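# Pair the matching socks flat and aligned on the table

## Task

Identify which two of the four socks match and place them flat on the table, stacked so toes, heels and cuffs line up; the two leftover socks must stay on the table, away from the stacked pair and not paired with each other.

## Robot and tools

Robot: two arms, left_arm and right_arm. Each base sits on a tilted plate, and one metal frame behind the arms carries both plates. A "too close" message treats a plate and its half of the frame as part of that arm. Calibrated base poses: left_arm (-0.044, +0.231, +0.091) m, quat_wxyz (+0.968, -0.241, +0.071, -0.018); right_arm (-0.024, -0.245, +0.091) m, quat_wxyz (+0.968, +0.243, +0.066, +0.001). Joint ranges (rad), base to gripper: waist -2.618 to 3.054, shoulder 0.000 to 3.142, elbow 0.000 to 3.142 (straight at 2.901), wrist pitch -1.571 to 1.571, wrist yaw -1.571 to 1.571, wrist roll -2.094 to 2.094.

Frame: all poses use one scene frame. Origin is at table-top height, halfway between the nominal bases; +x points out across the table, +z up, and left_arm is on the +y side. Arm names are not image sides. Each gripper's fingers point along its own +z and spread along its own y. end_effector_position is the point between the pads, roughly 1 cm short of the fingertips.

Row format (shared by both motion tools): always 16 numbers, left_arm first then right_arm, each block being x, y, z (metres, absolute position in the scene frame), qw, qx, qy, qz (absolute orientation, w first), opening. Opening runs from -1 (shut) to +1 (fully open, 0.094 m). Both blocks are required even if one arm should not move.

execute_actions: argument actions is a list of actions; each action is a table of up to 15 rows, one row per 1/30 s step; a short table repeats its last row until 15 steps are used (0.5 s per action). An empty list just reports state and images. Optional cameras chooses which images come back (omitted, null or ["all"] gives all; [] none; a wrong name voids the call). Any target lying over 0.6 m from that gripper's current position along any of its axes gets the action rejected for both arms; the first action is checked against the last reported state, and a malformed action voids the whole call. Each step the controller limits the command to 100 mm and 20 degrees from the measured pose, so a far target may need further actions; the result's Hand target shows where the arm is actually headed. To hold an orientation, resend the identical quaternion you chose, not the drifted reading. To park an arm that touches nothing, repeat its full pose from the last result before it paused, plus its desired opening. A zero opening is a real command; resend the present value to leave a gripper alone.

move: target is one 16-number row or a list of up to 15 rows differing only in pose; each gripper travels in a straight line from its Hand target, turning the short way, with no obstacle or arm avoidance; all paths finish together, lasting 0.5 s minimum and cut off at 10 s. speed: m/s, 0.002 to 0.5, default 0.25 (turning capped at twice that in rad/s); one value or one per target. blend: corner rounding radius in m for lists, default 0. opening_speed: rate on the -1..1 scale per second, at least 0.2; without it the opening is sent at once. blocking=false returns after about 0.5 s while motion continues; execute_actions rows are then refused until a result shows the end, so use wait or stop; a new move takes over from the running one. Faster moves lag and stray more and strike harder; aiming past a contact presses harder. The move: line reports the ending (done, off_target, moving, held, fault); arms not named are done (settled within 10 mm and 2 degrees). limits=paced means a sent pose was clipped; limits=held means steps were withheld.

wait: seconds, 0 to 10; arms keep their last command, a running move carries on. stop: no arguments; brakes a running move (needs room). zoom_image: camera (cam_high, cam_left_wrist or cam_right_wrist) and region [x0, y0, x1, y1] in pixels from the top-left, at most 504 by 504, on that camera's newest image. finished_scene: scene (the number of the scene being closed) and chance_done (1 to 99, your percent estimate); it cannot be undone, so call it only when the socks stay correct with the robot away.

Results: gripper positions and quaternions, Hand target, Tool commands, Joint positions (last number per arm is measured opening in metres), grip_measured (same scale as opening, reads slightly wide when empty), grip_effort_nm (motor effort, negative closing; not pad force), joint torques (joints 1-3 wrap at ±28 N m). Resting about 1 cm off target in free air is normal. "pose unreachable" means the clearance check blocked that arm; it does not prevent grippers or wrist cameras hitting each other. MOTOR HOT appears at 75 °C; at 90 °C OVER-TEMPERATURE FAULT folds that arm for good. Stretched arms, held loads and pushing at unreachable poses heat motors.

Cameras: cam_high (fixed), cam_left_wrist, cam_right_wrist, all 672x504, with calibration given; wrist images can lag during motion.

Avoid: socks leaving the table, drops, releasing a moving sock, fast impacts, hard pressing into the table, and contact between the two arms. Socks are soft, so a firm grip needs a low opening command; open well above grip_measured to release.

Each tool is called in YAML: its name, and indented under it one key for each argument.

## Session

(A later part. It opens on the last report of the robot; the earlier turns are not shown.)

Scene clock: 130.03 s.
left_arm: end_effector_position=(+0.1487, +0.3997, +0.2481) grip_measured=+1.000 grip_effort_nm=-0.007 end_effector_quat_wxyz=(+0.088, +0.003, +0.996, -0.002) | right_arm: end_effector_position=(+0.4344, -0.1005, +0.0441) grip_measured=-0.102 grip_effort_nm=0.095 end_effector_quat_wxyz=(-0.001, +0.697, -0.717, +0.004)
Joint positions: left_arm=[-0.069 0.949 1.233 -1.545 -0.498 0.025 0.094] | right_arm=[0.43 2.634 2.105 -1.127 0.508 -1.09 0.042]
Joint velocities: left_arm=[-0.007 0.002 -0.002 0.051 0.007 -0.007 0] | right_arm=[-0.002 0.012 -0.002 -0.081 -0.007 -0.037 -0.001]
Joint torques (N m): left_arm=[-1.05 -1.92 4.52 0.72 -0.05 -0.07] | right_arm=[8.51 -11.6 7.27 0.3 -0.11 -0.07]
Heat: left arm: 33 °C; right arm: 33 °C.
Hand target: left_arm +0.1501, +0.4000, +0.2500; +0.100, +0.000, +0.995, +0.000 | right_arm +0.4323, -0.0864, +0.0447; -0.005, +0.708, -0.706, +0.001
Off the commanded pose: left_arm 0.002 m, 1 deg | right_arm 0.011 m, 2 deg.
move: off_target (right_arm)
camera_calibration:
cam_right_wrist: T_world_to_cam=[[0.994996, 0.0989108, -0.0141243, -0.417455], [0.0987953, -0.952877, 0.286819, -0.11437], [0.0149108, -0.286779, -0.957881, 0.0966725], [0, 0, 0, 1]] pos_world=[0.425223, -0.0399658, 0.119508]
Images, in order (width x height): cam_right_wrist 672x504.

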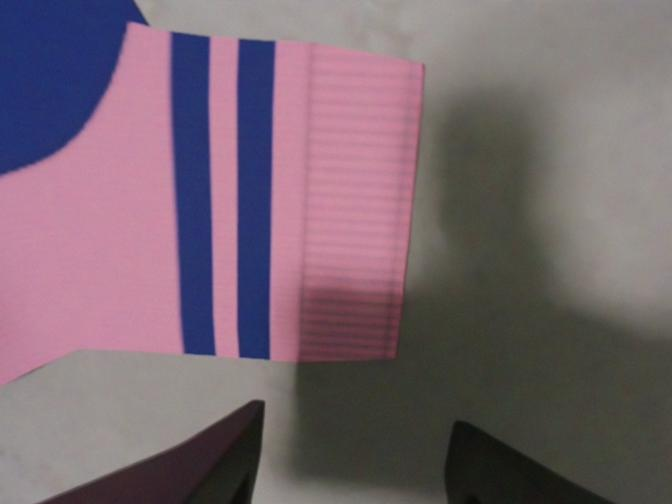

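move:
  target: [0.15,0.4,0.25,0.1,0,0.995,0,1,0.428,-0.056,-0.014,0,-0.707,0.707,0,-0.1]
  speed: 0.07
  cameras: ["cam_right_wrist"]

move:
  target: [0.15,0.4,0.25,0.1,0,0.995,0,1,0.428,-0.056,-0.014,0,-0.707,0.707,0,-1]
  opening_speed: 0.8
  cameras: ["cam_right_wrist"]

Scene clock: 133.57 s.
left_arm: end_effector_position=(+0.1487, +0.3997, +0.2481) grip_measured=+1.000 grip_effort_nm=-0.012 end_effector_quat_wxyz=(+0.088, +0.003, +0.996, -0.002) | right_arm: end_effector_position=(+0.4329, -0.0794, +0.0189) grip_measured=-0.102 grip_effort_nm=0.090 end_effector_quat_wxyz=(+0.001, +0.704, -0.711, +0.009)
Joint positions: left_arm=[-0.069 0.949 1.233 -1.545 -0.498 0.025 0.094] | right_arm=[0.443 2.718 2.134 -1.079 0.517 -1.092 0.042]
Joint velocities: left_arm=[-0.012 -0.012 -0.007 -0.022 0.007 -0.066 0] | right_arm=[-0.012 -0.002 -0.007 -0.037 -0.037 -0.051 0]
Joint torques (N m): left_arm=[-1.09 -1.88 4.41 0.72 -0.08 -0.09] | right_arm=[7.08 -7.64 5.37 1.2 -0.18 -0.03]
Heat: left arm: 33 °C; right arm: 34 °C.
Hand target: left_arm +0.1501, +0.4000, +0.2500; +0.100, +0.000, +0.995, +0.000 | right_arm +0.4253, -0.0580, -0.0124; +0.000, +0.707, -0.707, +0.000
Off the commanded pose: left_arm 0.002 m, 1 deg | right_arm 0.041 m, 1 deg.
move: off_target (right_arm)
camera_calibration:
cam_right_wrist: T_world_to_cam=[[0.993167, 0.116213, -0.0106488, -0.416338], [0.114135, -0.948261, 0.296268, -0.0933057], [0.0243322, -0.295459, -0.955045, 0.0738341], [0, 0, 0, 1]] pos_world=[0.422346, -0.0182795, 0.0937249]
Images, in order (width x height): cam_right_wrist 672x504.

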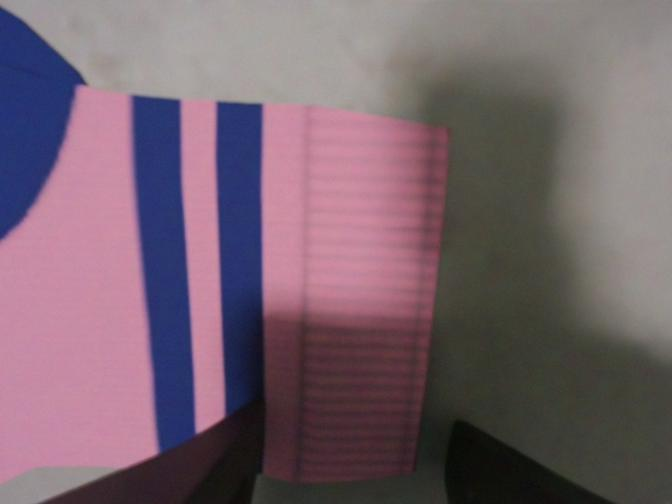

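Scene clock: 134.90 s.
left_arm: end_effector_position=(+0.1487, +0.3997, +0.2481) grip_measured=+1.000 grip_effort_nm=-0.022 end_effector_quat_wxyz=(+0.088, +0.003, +0.996, -0.002) | right_arm: end_effector_position=(+0.4293, -0.0717, +0.0194) grip_measured=-0.964 grip_effort_nm=-1.009 end_effector_quat_wxyz=(-0.002, +0.708, -0.706, +0.003)
Joint positions: left_arm=[-0.069 0.949 1.233 -1.545 -0.498 0.025 0.094] | right_arm=[0.455 2.723 2.134 -1.079 0.503 -1.092 0.002]
Joint velocities: left_arm=[-0.002 0.002 -0.002 -0.051 0.037 -0.022 0] | right_arm=[-0.002 -0.007 0.002 -0.022 0.007 -0.007 -0.001]
Joint torques (N m): left_arm=[-1.13 -1.74 4.36 0.74 -0.08 -0.1] | right_arm=[6.22 -7.9 5.68 1.17 -0.04 -0.01]
Heat: left arm: 33 °C; right arm: 34 °C.
Hand target: left_arm +0.1501, +0.4000, +0.2500; +0.100, +0.000, +0.995, +0.000 | right_arm +0.4255, -0.0576, -0.0123; +0.000, +0.707, -0.707, +0.000
Off the commanded pose: left_arm 0.002 m, 1 deg | right_arm 0.037 m, 0 deg.
move: off_target (right_arm)
camera_calibration:
cam_right_wrist: T_world_to_cam=[[0.991582, 0.128708, -0.0140916, -0.41192], [0.127382, -0.95025, 0.284252, -0.0913789], [0.023195, -0.283655, -0.958646, 0.0780075], [0, 0, 0, 1]] pos_world=[0.418284, -0.0116882, 0.0949517]
Images, in order (width x height): cam_right_wrist 672x504.

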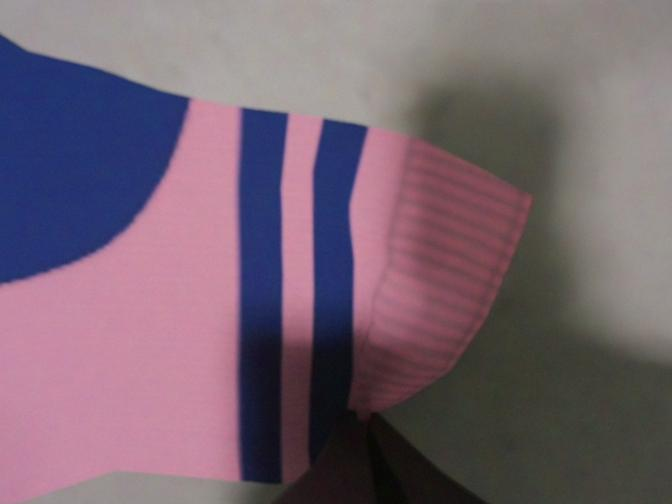

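move:
  target:
    - [0.15,0.4,0.25,0.1,0,0.995,0,1,0.40,-0.09,0.15,0,-0.707,0.707,0,-1]
    - [0.15,0.4,0.25,0.1,0,0.995,0,1,0.33,-0.15,0.28,0,-0.707,0.707,0,-1]
    - [0.15,0.4,0.25,0.1,0,0.995,0,1,0.23,-0.225,0.285,0,-0.707,0.707,0,-1]
  speed: 0.12
  blend: 0.03
  cameras: ["cam_high","cam_right_wrist"]

Scene clock: 144.20 s.
left_arm: end_effector_position=(+0.1487, +0.3998, +0.2481) grip_measured=+1.000 grip_effort_nm=-0.012 end_effector_quat_wxyz=(+0.088, +0.003, +0.996, -0.002) | right_arm: end_effector_position=(+0.2368, -0.2271, +0.2856) grip_measured=-0.968 grip_effort_nm=-1.048 end_effector_quat_wxyz=(-0.087, +0.700, -0.709, +0.008)
Joint positions: left_arm=[-0.069 0.949 1.233 -1.545 -0.499 0.025 0.094] | right_arm=[0.759 1.554 1.48 -1.561 0.459 -0.821 0.002]
Joint velocities: left_arm=[-0.002 -0.002 0.007 0.022 -0.022 -0.037 0] | right_arm=[0.007 0.002 0.017 -0.007 -0.051 0.007 -0.001]
Joint torques (N m): left_arm=[-1.17 -1.95 4.36 0.73 -0.08 -0.08] | right_arm=[3.96 -4.22 4.03 0.66 -0.12 0.1]
Heat: left arm: 33 °C; right arm: 35 °C.
Hand target: left_arm +0.1501, +0.4000, +0.2500; +0.100, +0.000, +0.995, +0.000 | right_arm +0.2293, -0.2253, +0.2846; -0.084, +0.704, -0.705, +0.002
Off the commanded pose: left_arm 0.002 m, 1 deg | right_arm 0.007 m, 10 deg.
joint sent to its limit (right arm) — joint 4 (wrist pitch), lower limit. The joint targets are off in orientation, not in position.
move: off_target (right_arm)
camera_calibration:
cam_right_wrist: T_world_to_cam=[[0.986275, 0.107053, 0.125706, -0.240922], [0.0823556, -0.978821, 0.187421, -0.258359], [0.143108, -0.174496, -0.974203, 0.294499], [0, 0, 0, 1]] pos_world=[0.216747, -0.175707, 0.36561]
Images, in order (width x height): cam_high 672x504, cam_right_wrist 672x504.

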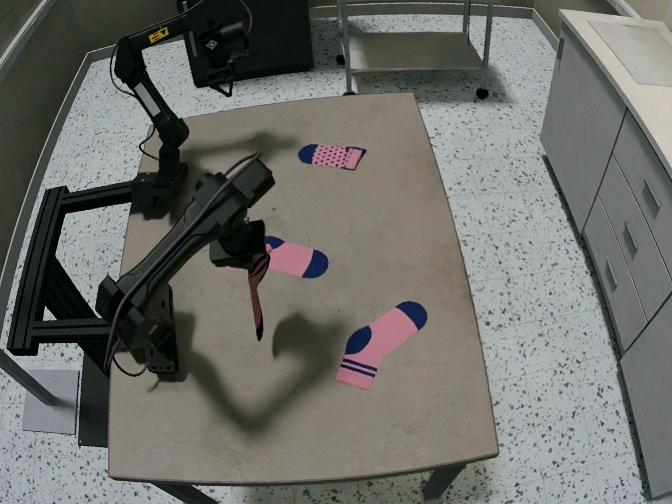

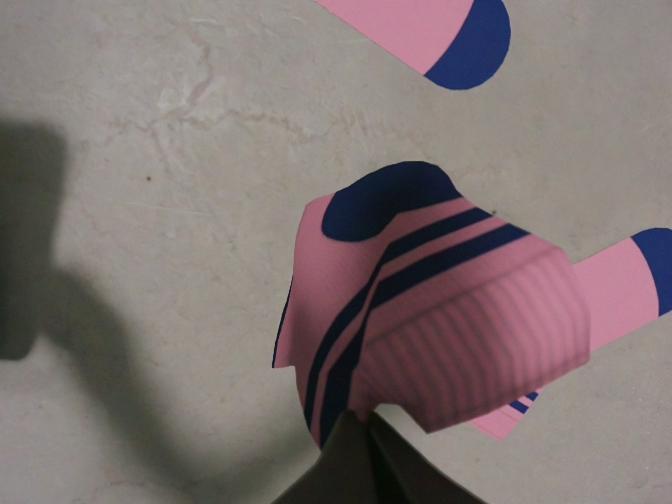

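move:
  target:
    - [0.15,0.4,0.25,0.1,0,0.995,0,1,0.225,-0.22,0.225,0,-0.707,0.707,0,-1]
    - [0.15,0.4,0.25,0.1,0,0.995,0,1,0.44,-0.165,0.02,0,-0.707,0.707,0,-1]
    - [0.15,0.4,0.25,0.1,0,0.995,0,1,0.455,-0.16,0.01,0,-0.707,0.707,0,-1]
  speed: 0.12
  cameras: ["cam_high"]

move:
  target: [0.15,0.4,0.25,0.1,0,0.995,0,1,0.455,-0.16,0.01,0,-0.707,0.707,0,-0.2]
  opening_speed: 1
  cameras: []

move:
  target:
    - [0.15,0.4,0.25,0.1,0,0.995,0,1,0.455,-0.155,0.1,0,-0.707,0.707,0,-0.2]
    - [0.15,0.4,0.25,0.1,0,0.995,0,1,0.25,-0.42,0.25,0.1,0,0.995,0,-0.2]
  cameras: ["cam_high"]

zoom_image:
  camera: "cam_high"
  region: [200, 120, 480, 400]

Scene clock: 156.83 s.
left_arm: end_effector_position=(+0.1487, +0.3998, +0.2481) grip_measured=+1.000 grip_effort_nm=-0.012 end_effector_quat_wxyz=(+0.088, +0.003, +0.996, -0.002) | right_arm: end_effector_position=(+0.4606, -0.1634, +0.0219) grip_measured=-0.968 grip_effort_nm=-1.053 end_effector_quat_wxyz=(-0.010, +0.700, -0.714, +0.011)
Joint positions: left_arm=[-0.069 0.949 1.233 -1.545 -0.499 0.025 0.094] | right_arm=[0.286 2.567 2.031 -1.013 0.518 -1.276 0.002]
Joint velocities: left_arm=[-0.002 -0.012 -0.002 -0.051 0.022 -0.007 0] | right_arm=[0.002 0.012 -0.027 -0.007 -0.037 -0.037 0]
Joint torques (N m): left_arm=[-1.07 -1.83 4.38 0.73 -0.11 -0.1] | right_arm=[6.28 -10.48 6.87 0.23 0.03 -0.06]
Heat: left arm: 33 °C; right arm: 33 °C.
Hand target: left_arm +0.1501, +0.4000, +0.2500; +0.100, +0.000, +0.995, +0.000 | right_arm +0.4561, -0.1608, +0.0097; +0.004, +0.708, -0.707, +0.004
Off the commanded pose: left_arm 0.002 m, 1 deg | right_arm 0.014 m, 2 deg.
move: off_target (right_arm)
Images, in order (width x height): cam_high 672x504.

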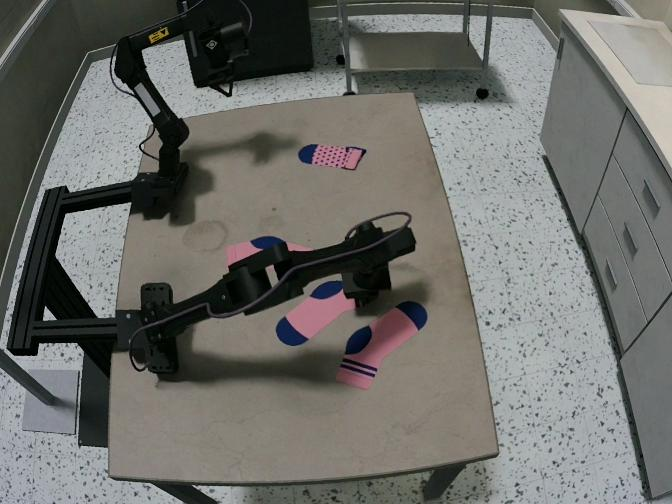

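Scene clock: 157.87 s.
left_arm: end_effector_position=(+0.1487, +0.3998, +0.2481) grip_measured=+1.000 grip_effort_nm=-0.012 end_effector_quat_wxyz=(+0.088, +0.003, +0.996, -0.002) | right_arm: end_effector_position=(+0.4606, -0.1639, +0.0216) grip_measured=-0.202 grip_effort_nm=0.095 end_effector_quat_wxyz=(-0.010, +0.701, -0.713, +0.011)
Joint positions: left_arm=[-0.069 0.949 1.233 -1.545 -0.499 0.025 0.094] | right_arm=[0.285 2.567 2.031 -1.013 0.518 -1.278 0.037]
Joint velocities: left_arm=[-0.012 0.012 -0.002 0.022 -0.022 -0.022 0] | right_arm=[-0.007 -0.012 -0.007 -0.007 0.022 -0.037 -0.002]
Joint torques (N m): left_arm=[-1.13 -1.87 4.38 0.72 -0.07 -0.06] | right_arm=[6.27 -11.29 5.63 0.35 -0.09 -0.08]
Heat: left arm: 33 °C; right arm: 33 °C.
Hand target: left_arm +0.1501, +0.4000, +0.2500; +0.100, +0.000, +0.995, +0.000 | right_arm +0.4549, -0.1601, +0.0100; +0.000, +0.707, -0.707, +0.000
Off the commanded pose: left_arm 0.002 m, 1 deg | right_arm 0.013 m, 2 deg.
move: off_target (right_arm)
No camera images: "cameras" was empty.

Scene clock: 162.17 s.
left_arm: end_effector_position=(+0.1487, +0.3998, +0.2481) grip_measured=+1.000 grip_effort_nm=-0.017 end_effector_quat_wxyz=(+0.088, +0.003, +0.996, -0.002) | right_arm: end_effector_position=(+0.2501, -0.4206, +0.2441) grip_measured=-0.202 grip_effort_nm=0.100 end_effector_quat_wxyz=(+0.092, -0.007, +0.996, -0.006)
Joint positions: left_arm=[-0.069 0.949 1.233 -1.545 -0.499 0.025 0.094] | right_arm=[0.038 1.245 1.398 -1.388 0.497 -0.104 0.037]
Joint velocities: left_arm=[-0.007 -0.002 -0.012 -0.081 -0.022 -0.007 0] | right_arm=[0.012 0.002 0.007 0.007 0.037 0.022 0]
Joint torques (N m): left_arm=[-1.16 -1.88 4.42 0.74 -0.04 -0.07] | right_arm=[1.57 -5.45 6.67 0.54 -0.1 0.12]
Heat: left arm: 33 °C; right arm: 34 °C.
Hand target: left_arm +0.1501, +0.4000, +0.2500; +0.100, +0.000, +0.995, +0.000 | right_arm +0.2471, -0.4228, +0.2501; +0.097, +0.001, +0.995, -0.001
Off the commanded pose: left_arm 0.002 m, 1 deg | right_arm 0.006 m, 1 deg.
move: done
Images, in order (width x height): cam_high 672x504.

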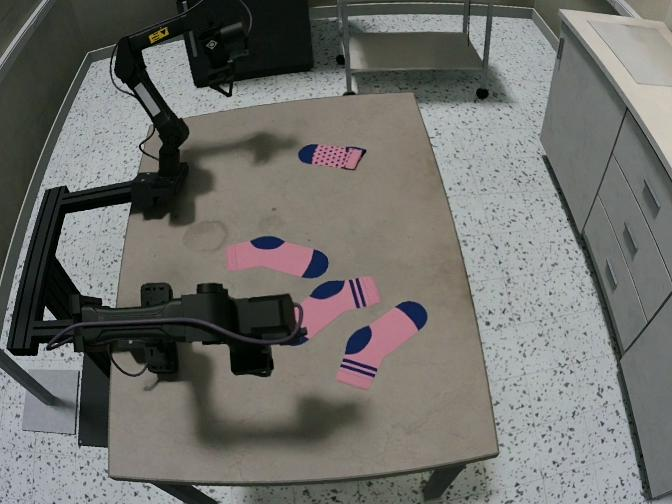

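Scaled by 1.800.

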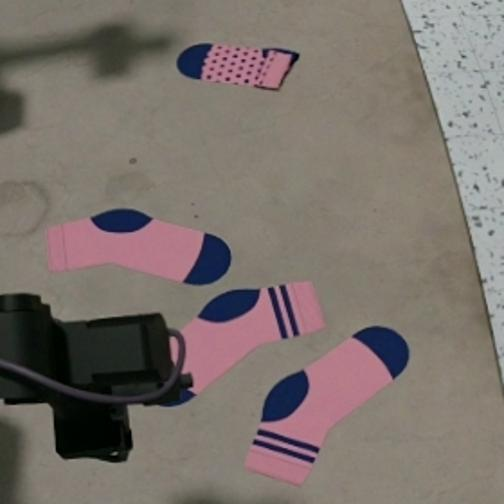

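move:
  target: [0.15,0.4,0.25,0.1,0,0.995,0,1,0.33,-0.24,0.30,0.1,0,0.995,0,-0.1]
  cameras: ["cam_right_wrist"]

Scene clock: 167.03 s.
left_arm: end_effector_position=(+0.1487, +0.3998, +0.2481) grip_measured=+1.000 grip_effort_nm=-0.017 end_effector_quat_wxyz=(+0.088, +0.003, +0.996, -0.002) | right_arm: end_effector_position=(+0.3294, -0.2356, +0.2927) grip_measured=-0.102 grip_effort_nm=0.095 end_effector_quat_wxyz=(+0.105, -0.002, +0.994, +0.012)
Joint positions: left_arm=[-0.069 0.949 1.233 -1.545 -0.499 0.025 0.094] | right_arm=[0.619 1.802 1.806 -1.549 0.576 0.555 0.042]
Joint velocities: left_arm=[-0.002 -0.007 0.002 0.007 0.037 0.022 0] | right_arm=[-0.022 -0.007 0.007 0.037 -0.037 0.007 0]
Joint torques (N m): left_arm=[-1.16 -1.96 4.49 0.7 -0.02 -0.08] | right_arm=[4.62 -6.12 7.36 0.56 0.17 0.07]
Heat: left arm: 33 °C; right arm: 33 °C.
Hand target: left_arm +0.1501, +0.4000, +0.2500; +0.100, +0.000, +0.995, +0.000 | right_arm +0.3308, -0.2373, +0.3000; +0.113, +0.000, +0.994, +0.011
Off the commanded pose: left_arm 0.002 m, 1 deg | right_arm 0.009 m, 2 deg.
joint sent to its limit (right arm) — joint 4 (wrist pitch), lower limit. The joint targets still meet the commanded pose.
move: done
camera_calibration:
cam_right_wrist: T_world_to_cam=[[0.134732, -0.990719, -0.0179691, -0.268271], [-0.988017, -0.135698, 0.0735374, 0.308922], [-0.0752933, 0.00784593, -0.997131, 0.408208], [0, 0, 0, 1]] pos_world=[0.3721, -0.227064, 0.379499]
Images, in order (width x height): cam_right_wrist 672x504.

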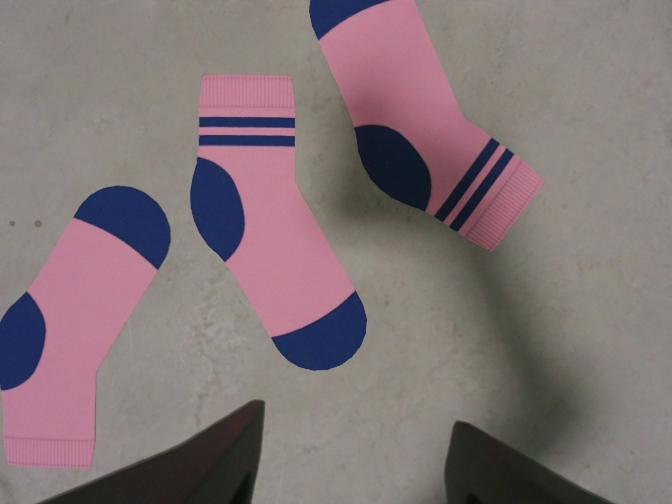

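move:
  target: [0.15,0.4,0.25,0.1,0,0.995,0,1,0.425,-0.365,0.04,0,0.2588,0.9659,0,-0.1]
  cameras: ["cam_right_wrist"]

Scene clock: 178.73 s.
left_arm: end_effector_position=(+0.1487, +0.3998, +0.2481) grip_measured=+1.000 grip_effort_nm=-0.012 end_effector_quat_wxyz=(+0.088, +0.003, +0.996, -0.002) | right_arm: end_effector_position=(+0.4148, -0.3724, +0.0394) grip_measured=-0.102 grip_effort_nm=0.100 end_effector_quat_wxyz=(-0.013, +0.260, +0.965, -0.015)
Joint positions: left_arm=[-0.069 0.949 1.233 -1.545 -0.499 0.025 0.094] | right_arm=[-0.088 2.143 1.72 -0.99 0.501 0.41 0.042]
Joint velocities: left_arm=[0.007 0.002 -0.002 -0.037 -0.022 -0.007 0] | right_arm=[-0.017 0.012 -0.002 -0.066 0.051 -0.037 0]
Joint torques (N m): left_arm=[-1.14 -2.04 4.46 0.7 -0.08 -0.04] | right_arm=[5.98 -10.63 7.02 0.51 -0.08 -0.06]
Heat: left arm: 33 °C; right arm: 33 °C.
Hand target: left_arm +0.1501, +0.4000, +0.2500; +0.100, +0.000, +0.995, +0.000 | right_arm +0.4258, -0.3672, +0.0393; -0.001, +0.257, +0.966, -0.009
Off the commanded pose: left_arm 0.002 m, 1 deg | right_arm 0.013 m, 2 deg.
move: off_target (right_arm)
camera_calibration:
cam_right_wrist: T_world_to_cam=[[-0.388732, -0.921265, 0.0125731, -0.178054], [-0.876897, 0.37413, 0.301792, 0.528123], [-0.282735, 0.106291, -0.953291, 0.284157], [0, 0, 0, 1]] pos_world=[0.474235, -0.391825, 0.113739]
Images, in order (width x height): cam_right_wrist 672x504.

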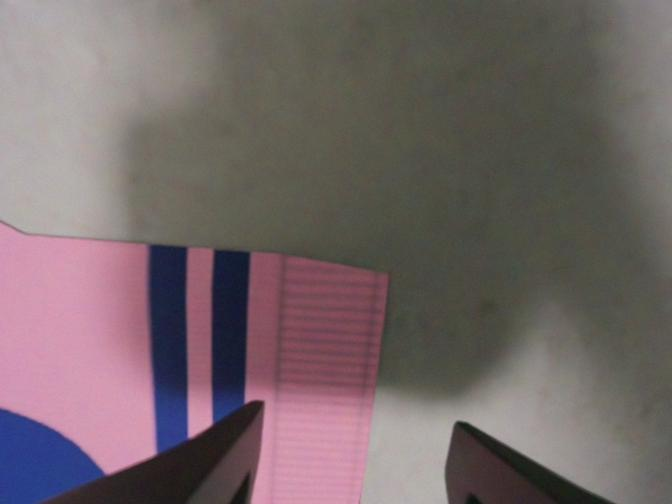

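move:
  target: [0.15,0.4,0.25,0.1,0,0.995,0,1,0.425,-0.35,-0.012,0,0.2588,0.9659,0,-0.1]
  speed: 0.07
  cameras: ["cam_right_wrist"]

move:
  target: [0.15,0.4,0.25,0.1,0,0.995,0,1,0.425,-0.35,-0.012,0,0.2588,0.9659,0,-1]
  opening_speed: 0.8
  cameras: ["cam_right_wrist"]

Scene clock: 183.53 s.
left_arm: end_effector_position=(+0.1487, +0.3998, +0.2481) grip_measured=+1.000 grip_effort_nm=-0.007 end_effector_quat_wxyz=(+0.088, +0.003, +0.996, -0.002) | right_arm: end_effector_position=(+0.4291, -0.3619, +0.0179) grip_measured=-0.102 grip_effort_nm=0.090 end_effector_quat_wxyz=(+0.011, +0.262, +0.965, -0.003)
Joint positions: left_arm=[-0.069 0.949 1.233 -1.545 -0.499 0.025 0.094] | right_arm=[-0.092 2.179 1.686 -0.86 0.482 0.383 0.042]
Joint velocities: left_arm=[0.002 0.007 -0.007 -0.022 -0.051 0.007 0] | right_arm=[-0.012 0.007 -0.012 -0.007 0.007 -0.051 0]
Joint torques (N m): left_arm=[-1.07 -1.85 4.36 0.71 -0.06 -0.03] | right_arm=[4.42 -8.5 2.39 1.22 -0.11 -0.08]
Heat: left arm: 33 °C; right arm: 34 °C.
Hand target: left_arm +0.1501, +0.4000, +0.2500; +0.100, +0.000, +0.995, +0.000 | right_arm +0.4234, -0.3501, -0.0105; -0.001, +0.259, +0.966, +0.000
Off the commanded pose: left_arm 0.002 m, 1 deg | right_arm 0.032 m, 1 deg.
move: off_target (right_arm)
camera_calibration:
cam_right_wrist: T_world_to_cam=[[-0.391576, -0.919961, -0.0184228, -0.160353], [-0.890348, 0.373766, 0.259959, 0.54961], [-0.232266, 0.118197, -0.965444, 0.24942], [0, 0, 0, 1]] pos_world=[0.484486, -0.382425, 0.0949712]
Images, in order (width x height): cam_right_wrist 672x504.

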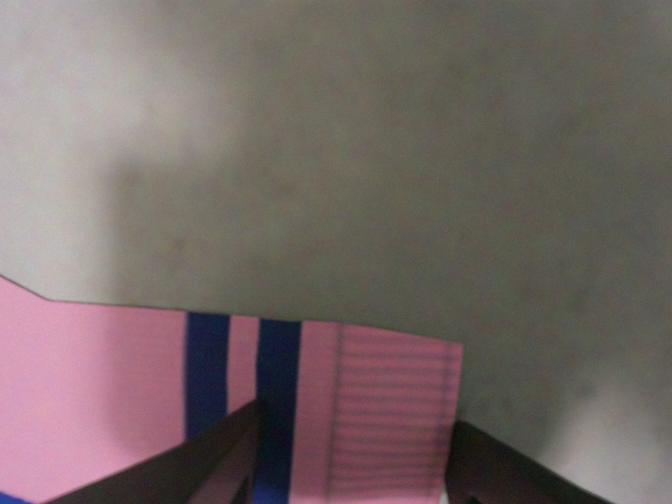

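Scene clock: 184.87 s.
left_arm: end_effector_position=(+0.1487, +0.3998, +0.2481) grip_measured=+1.000 grip_effort_nm=-0.007 end_effector_quat_wxyz=(+0.088, +0.003, +0.996, -0.002) | right_arm: end_effector_position=(+0.4381, -0.3529, +0.0186) grip_measured=-0.962 grip_effort_nm=-1.023 end_effector_quat_wxyz=(+0.024, +0.266, +0.963, +0.024)
Joint positions: left_arm=[-0.069 0.949 1.233 -1.545 -0.499 0.025 0.094] | right_arm=[-0.089 2.179 1.684 -0.825 0.433 0.382 0.002]
Joint velocities: left_arm=[-0.012 0.022 -0.007 0.051 -0.022 0.037 0] | right_arm=[0.012 0.002 0.002 0.007 -0.022 -0.007 0]
Joint torques (N m): left_arm=[-1.22 -1.99 4.4 0.73 -0.06 -0.06] | right_arm=[4.19 -8.36 2.63 0.88 0.38 -0.05]
Heat: left arm: 33 °C; right arm: 34 °C.
Hand target: left_arm +0.1501, +0.4000, +0.2500; +0.100, +0.000, +0.995, +0.000 | right_arm +0.4239, -0.3501, -0.0105; -0.001, +0.258, +0.966, +0.000
Off the commanded pose: left_arm 0.002 m, 1 deg | right_arm 0.033 m, 4 deg.
move: off_target (right_arm)
camera_calibration:
cam_right_wrist: T_world_to_cam=[[-0.398462, -0.914186, -0.0741077, -0.142415], [-0.89637, 0.37103, 0.242606, 0.5561], [-0.194291, 0.163097, -0.96729, 0.25039], [0, 0, 0, 1]] pos_world=[0.490373, -0.377361, 0.0967323]
Images, in order (width x height): cam_right_wrist 672x504.

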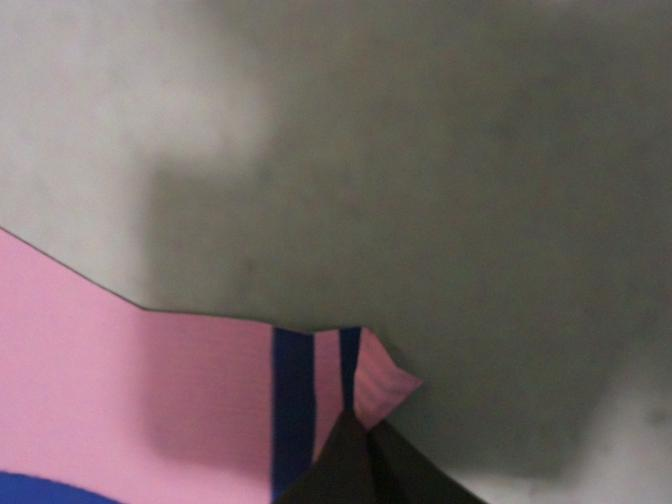

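move:
  target:
    - [0.15,0.4,0.25,0.1,0,0.995,0,1,0.43,-0.345,0.12,0,0.2588,0.9659,0,-1]
    - [0.15,0.4,0.25,0.1,0,0.995,0,1,0.38,-0.32,0.3,0,0.35,0.937,0,-1]
    - [0.15,0.4,0.25,0.1,0,0.995,0,1,0.23,-0.225,0.305,0,0.588,0.809,0,-1]
  speed: 0.12
  blend: 0.03
  cameras: ["cam_high","cam_right_wrist"]

Scene clock: 193.47 s.
left_arm: end_effector_position=(+0.1487, +0.3998, +0.2481) grip_measured=+1.000 grip_effort_nm=-0.017 end_effector_quat_wxyz=(+0.088, +0.003, +0.996, -0.002) | right_arm: end_effector_position=(+0.2367, -0.2191, +0.3058) grip_measured=-0.966 grip_effort_nm=-1.053 end_effector_quat_wxyz=(+0.023, +0.587, +0.799, +0.126)
Joint positions: left_arm=[-0.069 0.949 1.233 -1.545 -0.499 0.025 0.094] | right_arm=[0.804 1.529 1.518 -1.554 0.445 2.014 0.002]
Joint velocities: left_arm=[0.002 0.002 0.017 -0.007 -0.022 0.037 0] | right_arm=[-0.027 -0.007 -0.002 -0.11 0.022 -0.022 0]
Joint torques (N m): left_arm=[-1.11 -1.91 4.22 0.72 -0.03 -0.05] | right_arm=[3.38 -4.44 4.01 0.74 -0.07 0.08]
Heat: left arm: 33 °C; right arm: 34 °C.
Hand target: left_arm +0.1501, +0.4000, +0.2500; +0.100, +0.000, +0.995, +0.000 | right_arm +0.2293, -0.2218, +0.3049; +0.021, +0.584, +0.802, +0.123
Off the commanded pose: left_arm 0.002 m, 1 deg | right_arm 0.009 m, 15 deg.
joint sent to its limit (right arm) — joint 4 (wrist pitch), lower limit. The joint targets are off in orientation, not in position.
move: off_target (right_arm)
camera_calibration:
cam_right_wrist: T_world_to_cam=[[-0.882031, -0.391984, -0.261475, 0.207028], [-0.465069, 0.813391, 0.349437, 0.218391], [0.0757077, 0.429819, -0.899736, 0.441097], [0, 0, 0, 1]] pos_world=[0.250777, -0.286078, 0.374689]
Images, in order (width x height): cam_high 672x504, cam_right_wrist 672x504.

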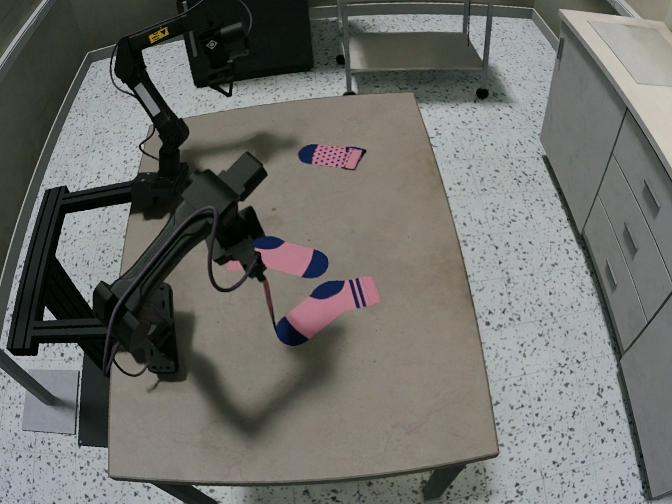

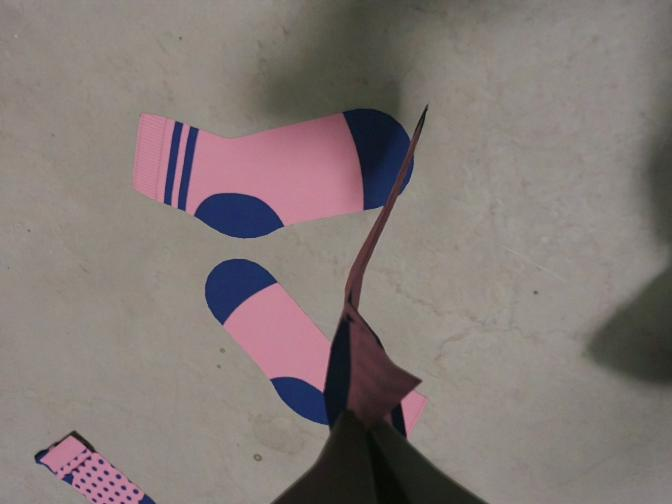

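move:
  target:
    - [0.15,0.4,0.25,0.1,0,0.995,0,1,0.225,-0.22,0.225,0,0.62,0.785,0,-1]
    - [0.15,0.4,0.25,0.1,0,0.995,0,1,0.43,-0.165,0.025,0,0.656,0.755,0,-1]
    - [0.15,0.4,0.25,0.1,0,0.995,0,1,0.45,-0.158,0.012,0,0.656,0.755,0,-1]
  speed: 0.12
  cameras: ["cam_high","cam_right_wrist"]

zoom_image:
  camera: "cam_high"
  region: [220, 200, 440, 400]

Scene clock: 203.70 s.
left_arm: end_effector_position=(+0.1487, +0.3998, +0.2481) grip_measured=+1.000 grip_effort_nm=-0.012 end_effector_quat_wxyz=(+0.088, +0.003, +0.996, -0.002) | right_arm: end_effector_position=(+0.4558, -0.1590, +0.0250) grip_measured=-0.966 grip_effort_nm=-1.048 end_effector_quat_wxyz=(+0.009, +0.662, +0.749, +0.014)
Joint positions: left_arm=[-0.069 0.949 1.233 -1.545 -0.499 0.025 0.094] | right_arm=[0.297 2.547 1.996 -0.999 0.508 1.733 0.002]
Joint velocities: left_arm=[0.017 -0.017 -0.007 0.007 0.066 0.066 0] | right_arm=[0.007 -0.007 0.002 0.051 -0.051 0.007 -0.001]
Joint torques (N m): left_arm=[-1.28 -1.94 4.27 0.7 -0.03 -0.06] | right_arm=[6.08 -10.15 6.76 0.22 0.14 -0.07]
Heat: left arm: 33 °C; right arm: 33 °C.
Hand target: left_arm +0.1501, +0.4000, +0.2500; +0.100, +0.000, +0.995, +0.000 | right_arm +0.4513, -0.1586, +0.0115; +0.005, +0.655, +0.756, -0.004
Off the commanded pose: left_arm 0.002 m, 1 deg | right_arm 0.014 m, 2 deg.
move: off_target (right_arm)
camera_calibration:
cam_right_wrist: T_world_to_cam=[[-0.96759, -0.246729, -0.0538008, 0.407379], [-0.251734, 0.925543, 0.282843, 0.291773], [-0.0199907, 0.28722, -0.957656, 0.168476], [0, 0, 0, 1]] pos_world=[0.470993, -0.217926, 0.100733]
Images, in order (width x height): cam_high 672x504, cam_right_wrist 672x504.

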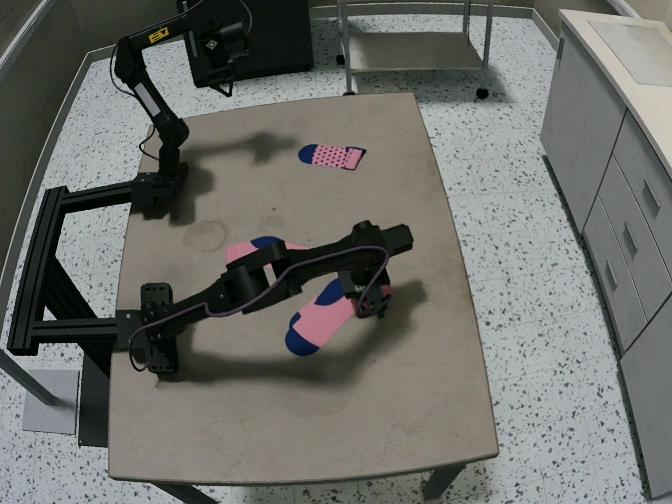

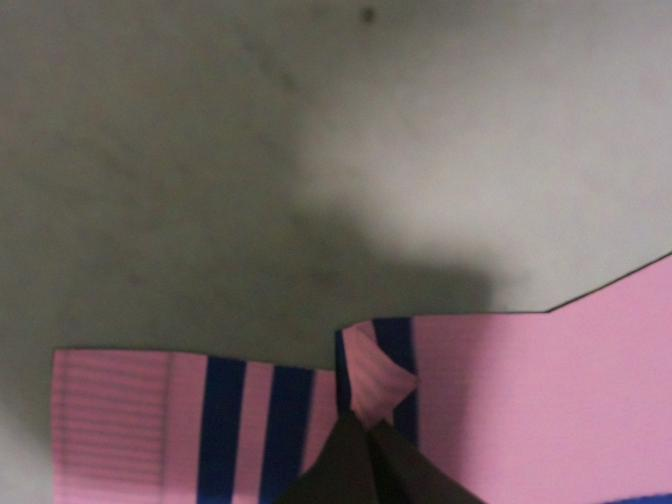

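Scaled by 2.291.

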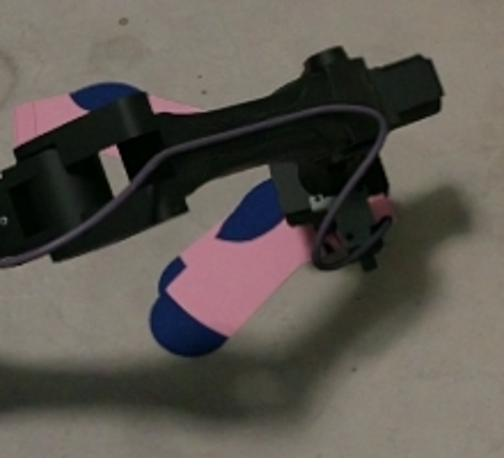

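move:
  target: [0.15,0.4,0.25,0.1,0,0.995,0,1,0.45,-0.158,0.012,0,0.656,0.755,0,-0.2]
  opening_speed: 1
  cameras: []

move:
  target:
    - [0.15,0.4,0.25,0.1,0,0.995,0,1,0.45,-0.155,0.1,0,0.656,0.755,0,-0.2]
    - [0.15,0.4,0.25,0.1,0,0.995,0,1,0.33,-0.24,0.30,0.1,0,0.995,0,-0.2]
  cameras: ["cam_high","cam_right_wrist"]

Scene clock: 208.93 s.
left_arm: end_effector_position=(+0.1487, +0.3998, +0.2481) grip_measured=+1.000 grip_effort_nm=-0.017 end_effector_quat_wxyz=(+0.088, +0.003, +0.996, -0.002) | right_arm: end_effector_position=(+0.4556, -0.1600, +0.0236) grip_measured=-0.202 grip_effort_nm=0.100 end_effector_quat_wxyz=(+0.008, +0.662, +0.749, +0.013)
Joint positions: left_arm=[-0.069 0.949 1.233 -1.545 -0.499 0.025 0.094] | right_arm=[0.293 2.549 1.997 -1 0.508 1.732 0.037]
Joint velocities: left_arm=[0.002 -0.002 -0.007 0.022 -0.066 -0.037 0] | right_arm=[-0.032 -0.022 -0.017 0.022 -0.007 -0.022 0]
Joint torques (N m): left_arm=[-1.1 -1.99 4.36 0.73 -0.11 -0.07] | right_arm=[6.19 -11.19 5.55 0.34 0.01 -0.07]
Heat: left arm: 33 °C; right arm: 34 °C.
Hand target: left_arm +0.1501, +0.4000, +0.2500; +0.100, +0.000, +0.995, +0.000 | right_arm +0.4499, -0.1580, +0.0121; +0.000, +0.656, +0.755, +0.000
Off the commanded pose: left_arm 0.002 m, 1 deg | right_arm 0.013 m, 2 deg.
move: off_target (right_arm)
No camera images: "cameras" was empty.

Scene clock: 213.07 s.
left_arm: end_effector_position=(+0.1487, +0.3998, +0.2481) grip_measured=+1.000 grip_effort_nm=-0.017 end_effector_quat_wxyz=(+0.088, +0.003, +0.996, -0.002) | right_arm: end_effector_position=(+0.3358, -0.2390, +0.2986) grip_measured=-0.202 grip_effort_nm=0.095 end_effector_quat_wxyz=(+0.114, +0.017, +0.993, +0.019)
Joint positions: left_arm=[-0.069 0.949 1.233 -1.545 -0.499 0.025 0.094] | right_arm=[0.61 1.806 1.84 -1.55 0.577 0.57 0.037]
Joint velocities: left_arm=[-0.022 0.002 -0.002 0.051 -0.037 0.022 0] | right_arm=[-0.007 0.012 -0.017 0.007 -0.022 0.022 0.001]
Joint torques (N m): left_arm=[-1.18 -1.96 4.29 0.7 -0.07 -0.1] | right_arm=[5.31 -7.66 3.96 0.6 0.16 -0.08]
Heat: left arm: 33 °C; right arm: 35 °C.
Hand target: left_arm +0.1501, +0.4000, +0.2500; +0.100, +0.000, +0.995, +0.000 | right_arm +0.3283, -0.2402, +0.3003; +0.113, +0.001, +0.994, +0.011
Off the commanded pose: left_arm 0.002 m, 1 deg | right_arm 0.006 m, 3 deg.
joint sent to its limit (right arm) — joint 4 (wrist pitch), lower limit. The joint targets still meet the commanded pose.
move: off_target (right_arm)
camera_calibration:
cam_right_wrist: T_world_to_cam=[[0.0988603, -0.994548, -0.0331887, -0.256745], [-0.993395, -0.100588, 0.0552208, 0.33006], [-0.0582581, 0.0275103, -0.997922, 0.413822], [0, 0, 0, 1]] pos_world=[0.37737, -0.23353, 0.386215]
Images, in order (width x height): cam_high 672x504, cam_right_wrist 672x504.

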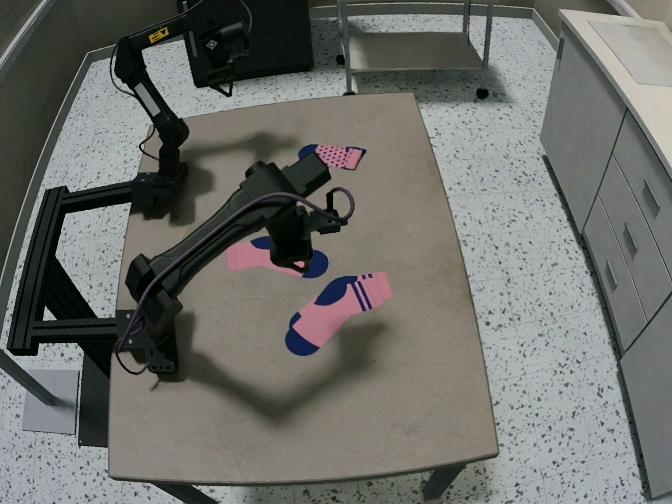

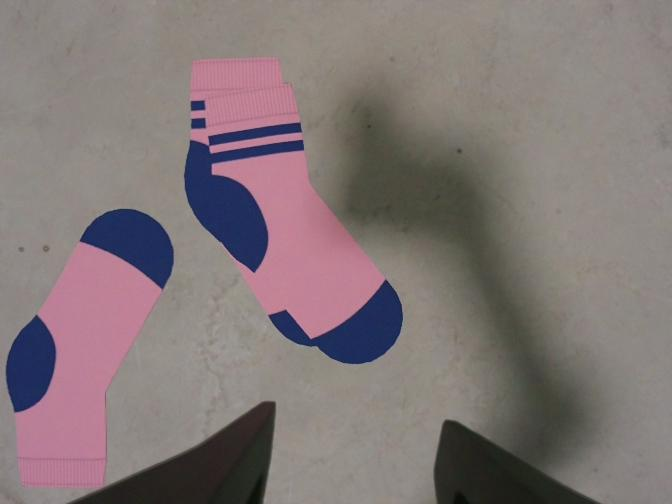

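move:
  target: [0.15,0.4,0.25,0.1,0,0.995,0,1,0.295,-0.262,0.045,0,0,1,0,-0.15]
  cameras: ["cam_right_wrist"]

Scene clock: 251.00 s.
left_arm: end_effector_position=(+0.1487, +0.3998, +0.2481) grip_measured=+1.000 grip_effort_nm=-0.017 end_effector_quat_wxyz=(+0.088, +0.003, +0.996, -0.002) | right_arm: end_effector_position=(+0.3003, -0.2667, +0.0484) grip_measured=-0.152 grip_effort_nm=0.095 end_effector_quat_wxyz=(+0.002, +0.004, +1.000, -0.010)
Joint positions: left_arm=[-0.069 0.949 1.233 -1.545 -0.499 0.025 0.094] | right_arm=[0.184 1.847 1.046 -0.724 0.526 0.183 0.04]
Joint velocities: left_arm=[-0.002 -0.007 -0.002 0.022 -0.081 -0.037 0] | right_arm=[-0.012 0.012 0.027 0.007 0.037 -0.022 -0.001]
Joint torques (N m): left_arm=[-1.14 -1.99 4.3 0.72 -0.05 -0.1] | right_arm=[4.03 -7.12 3.66 0.55 -0.06 -0.07]
Heat: left arm: 33 °C; right arm: 34 °C.
Hand target: left_arm +0.1501, +0.4000, +0.2500; +0.100, +0.000, +0.995, +0.000 | right_arm +0.2979, -0.2626, +0.0436; -0.001, -0.001, +1.000, -0.006
Off the commanded pose: left_arm 0.002 m, 1 deg | right_arm 0.008 m, 1 deg.
move: done
camera_calibration:
cam_right_wrist: T_world_to_cam=[[0.117916, -0.993023, -0.00148877, -0.295908], [-0.952888, -0.113571, 0.281258, 0.2792], [-0.279465, -0.0317461, -0.959631, 0.211612], [0, 0, 0, 1]] pos_world=[0.360076, -0.255416, 0.124102]
Images, in order (width x height): cam_right_wrist 672x504.

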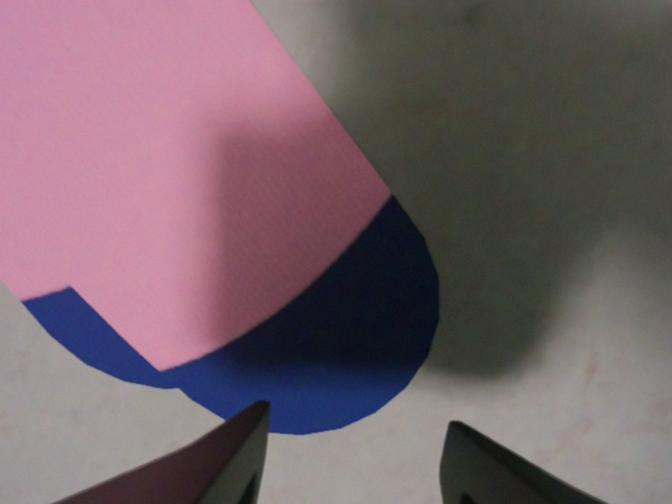

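move:
  target: [0.15,0.4,0.25,0.1,0,0.995,0,1,0.295,-0.263,-0.012,0,0,1,0,-0.15]
  speed: 0.07
  cameras: ["cam_right_wrist"]

move:
  target: [0.15,0.4,0.25,0.1,0,0.995,0,1,0.295,-0.263,-0.012,0,0,1,0,-1]
  opening_speed: 0.8
  cameras: ["cam_right_wrist"]

Scene clock: 255.60 s.
left_arm: end_effector_position=(+0.1487, +0.3998, +0.2481) grip_measured=+1.000 grip_effort_nm=-0.017 end_effector_quat_wxyz=(+0.088, +0.003, +0.996, -0.002) | right_arm: end_effector_position=(+0.2972, -0.2679, +0.0142) grip_measured=-0.152 grip_effort_nm=0.100 end_effector_quat_wxyz=(-0.001, -0.014, +1.000, -0.004)
Joint positions: left_arm=[-0.069 0.949 1.233 -1.545 -0.499 0.025 0.094] | right_arm=[0.121 1.903 0.984 -0.574 0.51 0.077 0.04]
Joint velocities: left_arm=[0.007 0.012 -0.007 0.007 -0.037 0.007 0] | right_arm=[-0.012 0.012 -0.017 0.007 0.037 0.007 -0.001]
Joint torques (N m): left_arm=[-1.28 -1.96 4.53 0.7 -0.05 -0.08] | right_arm=[1.76 -3.69 1.48 1.64 -0.08 0]
Heat: left arm: 33 °C; right arm: 34 °C.
Hand target: left_arm +0.1501, +0.4000, +0.2500; +0.100, +0.000, +0.995, +0.000 | right_arm +0.2935, -0.2640, -0.0098; -0.003, +0.000, +1.000, -0.001
Off the commanded pose: left_arm 0.002 m, 1 deg | right_arm 0.027 m, 2 deg.
move: off_target (right_arm)
camera_calibration:
cam_right_wrist: T_world_to_cam=[[0.1545, -0.987892, -0.0140868, -0.306106], [-0.946533, -0.152089, 0.284507, 0.273514], [-0.283205, -0.0306228, -0.95857, 0.179303], [0, 0, 0, 1]] pos_world=[0.356963, -0.255311, 0.0897455]
Images, in order (width x height): cam_right_wrist 672x504.

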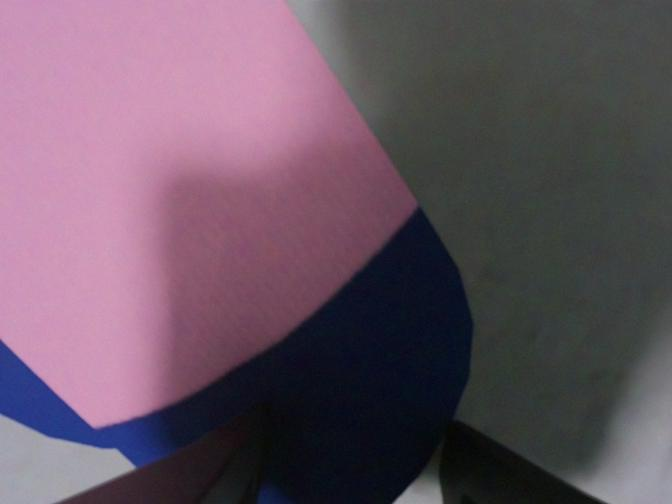

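Scene clock: 256.87 s.
left_arm: end_effector_position=(+0.1487, +0.3998, +0.2481) grip_measured=+1.000 grip_effort_nm=-0.022 end_effector_quat_wxyz=(+0.088, +0.003, +0.996, -0.002) | right_arm: end_effector_position=(+0.2969, -0.2528, +0.0140) grip_measured=-0.959 grip_effort_nm=-0.989 end_effector_quat_wxyz=(+0.000, -0.013, +0.999, +0.037)
Joint positions: left_arm=[-0.069 0.949 1.233 -1.545 -0.499 0.025 0.094] | right_arm=[0.122 1.903 0.978 -0.56 0.429 0.077 0.002]
Joint velocities: left_arm=[0.002 -0.022 -0.002 0.051 -0.037 0.022 0] | right_arm=[-0.022 0.002 0.012 0.022 0.081 0.081 -0.002]
Joint torques (N m): left_arm=[-1.14 -1.95 4.3 0.71 -0.09 -0.08] | right_arm=[1.77 -3.78 1.83 1.44 0.72 0.01]
Heat: left arm: 33 °C; right arm: 34 °C.
Hand target: left_arm +0.1501, +0.4000, +0.2500; +0.100, +0.000, +0.995, +0.000 | right_arm +0.2930, -0.2633, -0.0092; -0.003, +0.000, +1.000, +0.001
Off the commanded pose: left_arm 0.002 m, 1 deg | right_arm 0.028 m, 4 deg.
move: off_target (right_arm)
camera_calibration:
cam_right_wrist: T_world_to_cam=[[0.150964, -0.984061, -0.0939866, -0.288087], [-0.947121, -0.171217, 0.271378, 0.271036], [-0.283144, 0.0480483, -0.957873, 0.199371], [0, 0, 0, 1]] pos_world=[0.356646, -0.246668, 0.0903425]
Images, in order (width x height): cam_right_wrist 672x504.

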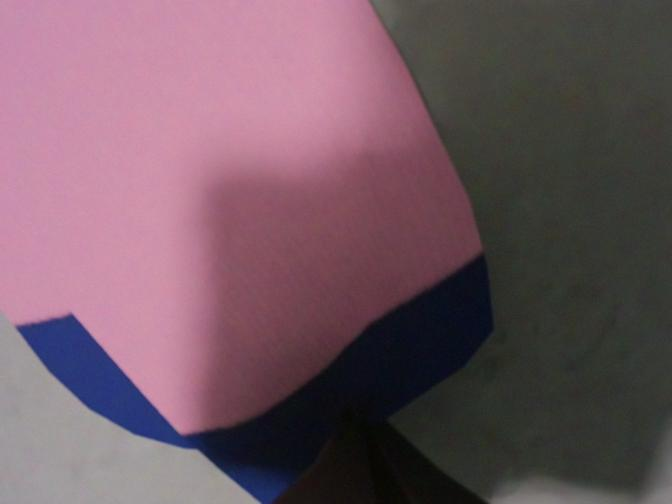

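move:
  target:
    - [0.15,0.4,0.25,0.1,0,0.995,0,1,0.30,-0.257,0.06,0,0,1,0,-1]
    - [0.15,0.4,0.25,0.1,0,0.995,0,1,0.36,-0.215,0.17,0.2,0,0.98,0,-1]
    - [0.15,0.4,0.25,0.1,0,0.995,0,1,0.46,-0.155,0.26,0.45,0,0.893,0,-1]
  speed: 0.12
  blend: 0.02
  cameras: ["cam_high","cam_right_wrist"]

zoom_image:
  camera: "cam_high"
  region: [220, 200, 440, 400]

Scene clock: 266.67 s.
left_arm: end_effector_position=(+0.1487, +0.3998, +0.2481) grip_measured=+1.000 grip_effort_nm=-0.012 end_effector_quat_wxyz=(+0.088, +0.003, +0.996, -0.002) | right_arm: end_effector_position=(+0.4485, -0.1622, +0.2512) grip_measured=-0.963 grip_effort_nm=-1.048 end_effector_quat_wxyz=(+0.434, +0.006, +0.901, +0.005)
Joint positions: left_arm=[-0.069 0.949 1.233 -1.545 -0.499 0.025 0.094] | right_arm=[0.61 1.782 1.171 -0.07 0.787 -0.012 0.002]
Joint velocities: left_arm=[-0.007 -0.027 0.007 0.037 -0.037 0.051 0] | right_arm=[-0.012 0.012 -0.007 -0.007 0.037 0.051 -0.001]
Joint torques (N m): left_arm=[-0.98 -2.06 4.48 0.7 -0.07 -0.06] | right_arm=[5.68 -6.2 8.96 1.88 0.09 -0.04]
Heat: left arm: 33 °C; right arm: 33 °C.
Hand target: left_arm +0.1501, +0.4000, +0.2500; +0.100, +0.000, +0.995, +0.000 | right_arm +0.4551, -0.1552, +0.2642; +0.448, +0.009, +0.894, +0.010
Off the commanded pose: left_arm 0.002 m, 1 deg | right_arm 0.016 m, 2 deg.
move: off_target (right_arm)
camera_calibration:
cam_right_wrist: T_world_to_cam=[[0.0877674, -0.993598, 0.0711305, -0.214147], [-0.81392, -0.112697, -0.569941, 0.526894], [0.574309, -0.00787226, -0.818601, 0.0365657], [0, 0, 0, 1]] pos_world=[0.426645, -0.153109, 0.345464]
Images, in order (width x height): cam_high 672x504, cam_right_wrist 672x504.

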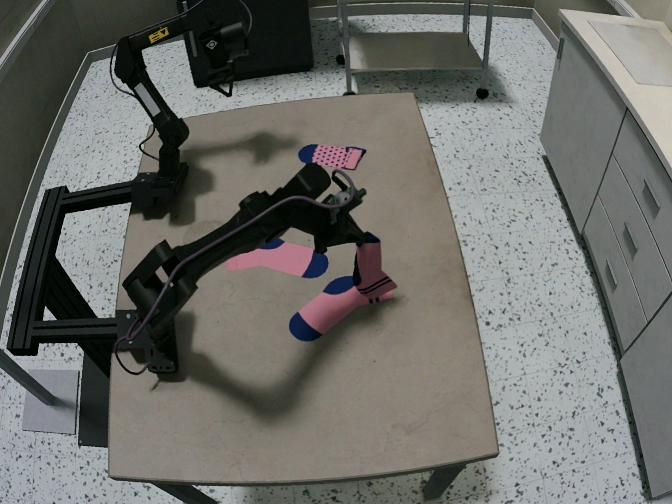

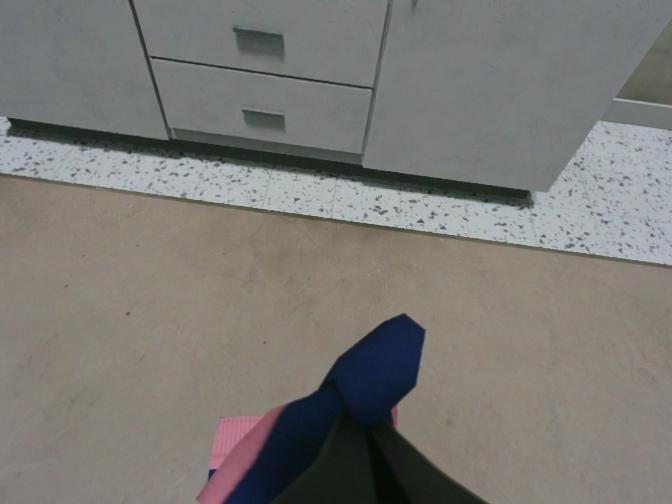

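Scaled by 2.291.

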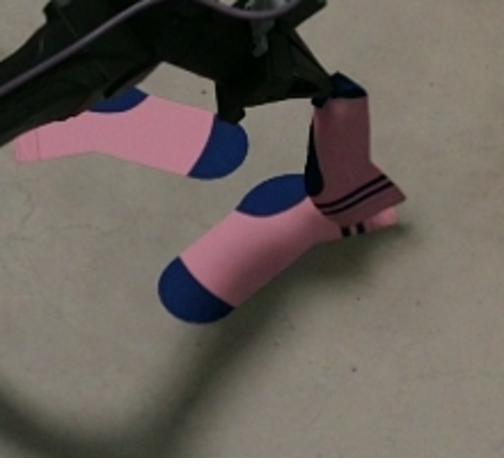

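move:
  target: [0.15,0.4,0.25,0.1,0,0.995,0,1,0.495,-0.138,0.275,0.5,0,0.866,0,-1]
  speed: 0.1
  cameras: ["cam_high"]

zoom_image:
  camera: "cam_high"
  region: [280, 200, 440, 360]

Scene clock: 274.70 s.
left_arm: end_effector_position=(+0.1487, +0.3998, +0.2481) grip_measured=+1.000 grip_effort_nm=-0.022 end_effector_quat_wxyz=(+0.088, +0.003, +0.996, -0.002) | right_arm: end_effector_position=(+0.4854, -0.1432, +0.2659) grip_measured=-0.963 grip_effort_nm=-1.053 end_effector_quat_wxyz=(+0.488, -0.003, +0.873, -0.006)
Joint positions: left_arm=[-0.069 0.949 1.233 -1.545 -0.499 0.025 0.094] | right_arm=[0.61 1.896 1.235 0.152 0.788 -0.162 0.002]
Joint velocities: left_arm=[0.002 0.012 0.002 0.037 0.037 -0.037 0] | right_arm=[0.017 0.002 0.002 -0.037 0.007 0.022 0.001]
Joint torques (N m): left_arm=[-1.03 -1.96 4.36 0.69 -0.02 -0.07] | right_arm=[4.93 -7.1 9.01 2 -0.17 -0.03]
Heat: left arm: 33 °C; right arm: 34 °C.
Hand target: left_arm +0.1501, +0.4000, +0.2500; +0.100, +0.000, +0.995, +0.000 | right_arm +0.4937, -0.1385, +0.2750; +0.499, +0.001, +0.867, +0.001
Off the commanded pose: left_arm 0.002 m, 1 deg | right_arm 0.014 m, 2 deg.
move: off_target (right_arm)
Images, in order (width x height): cam_high 672x504.

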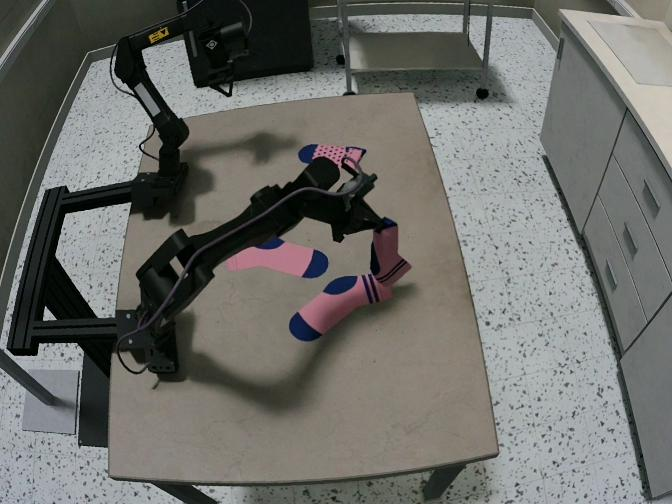

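Scaled by 3.150.

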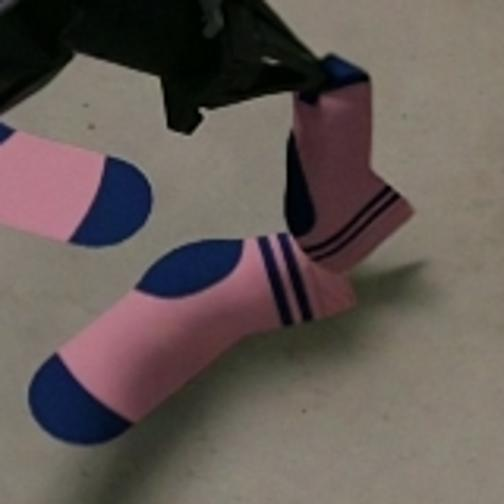

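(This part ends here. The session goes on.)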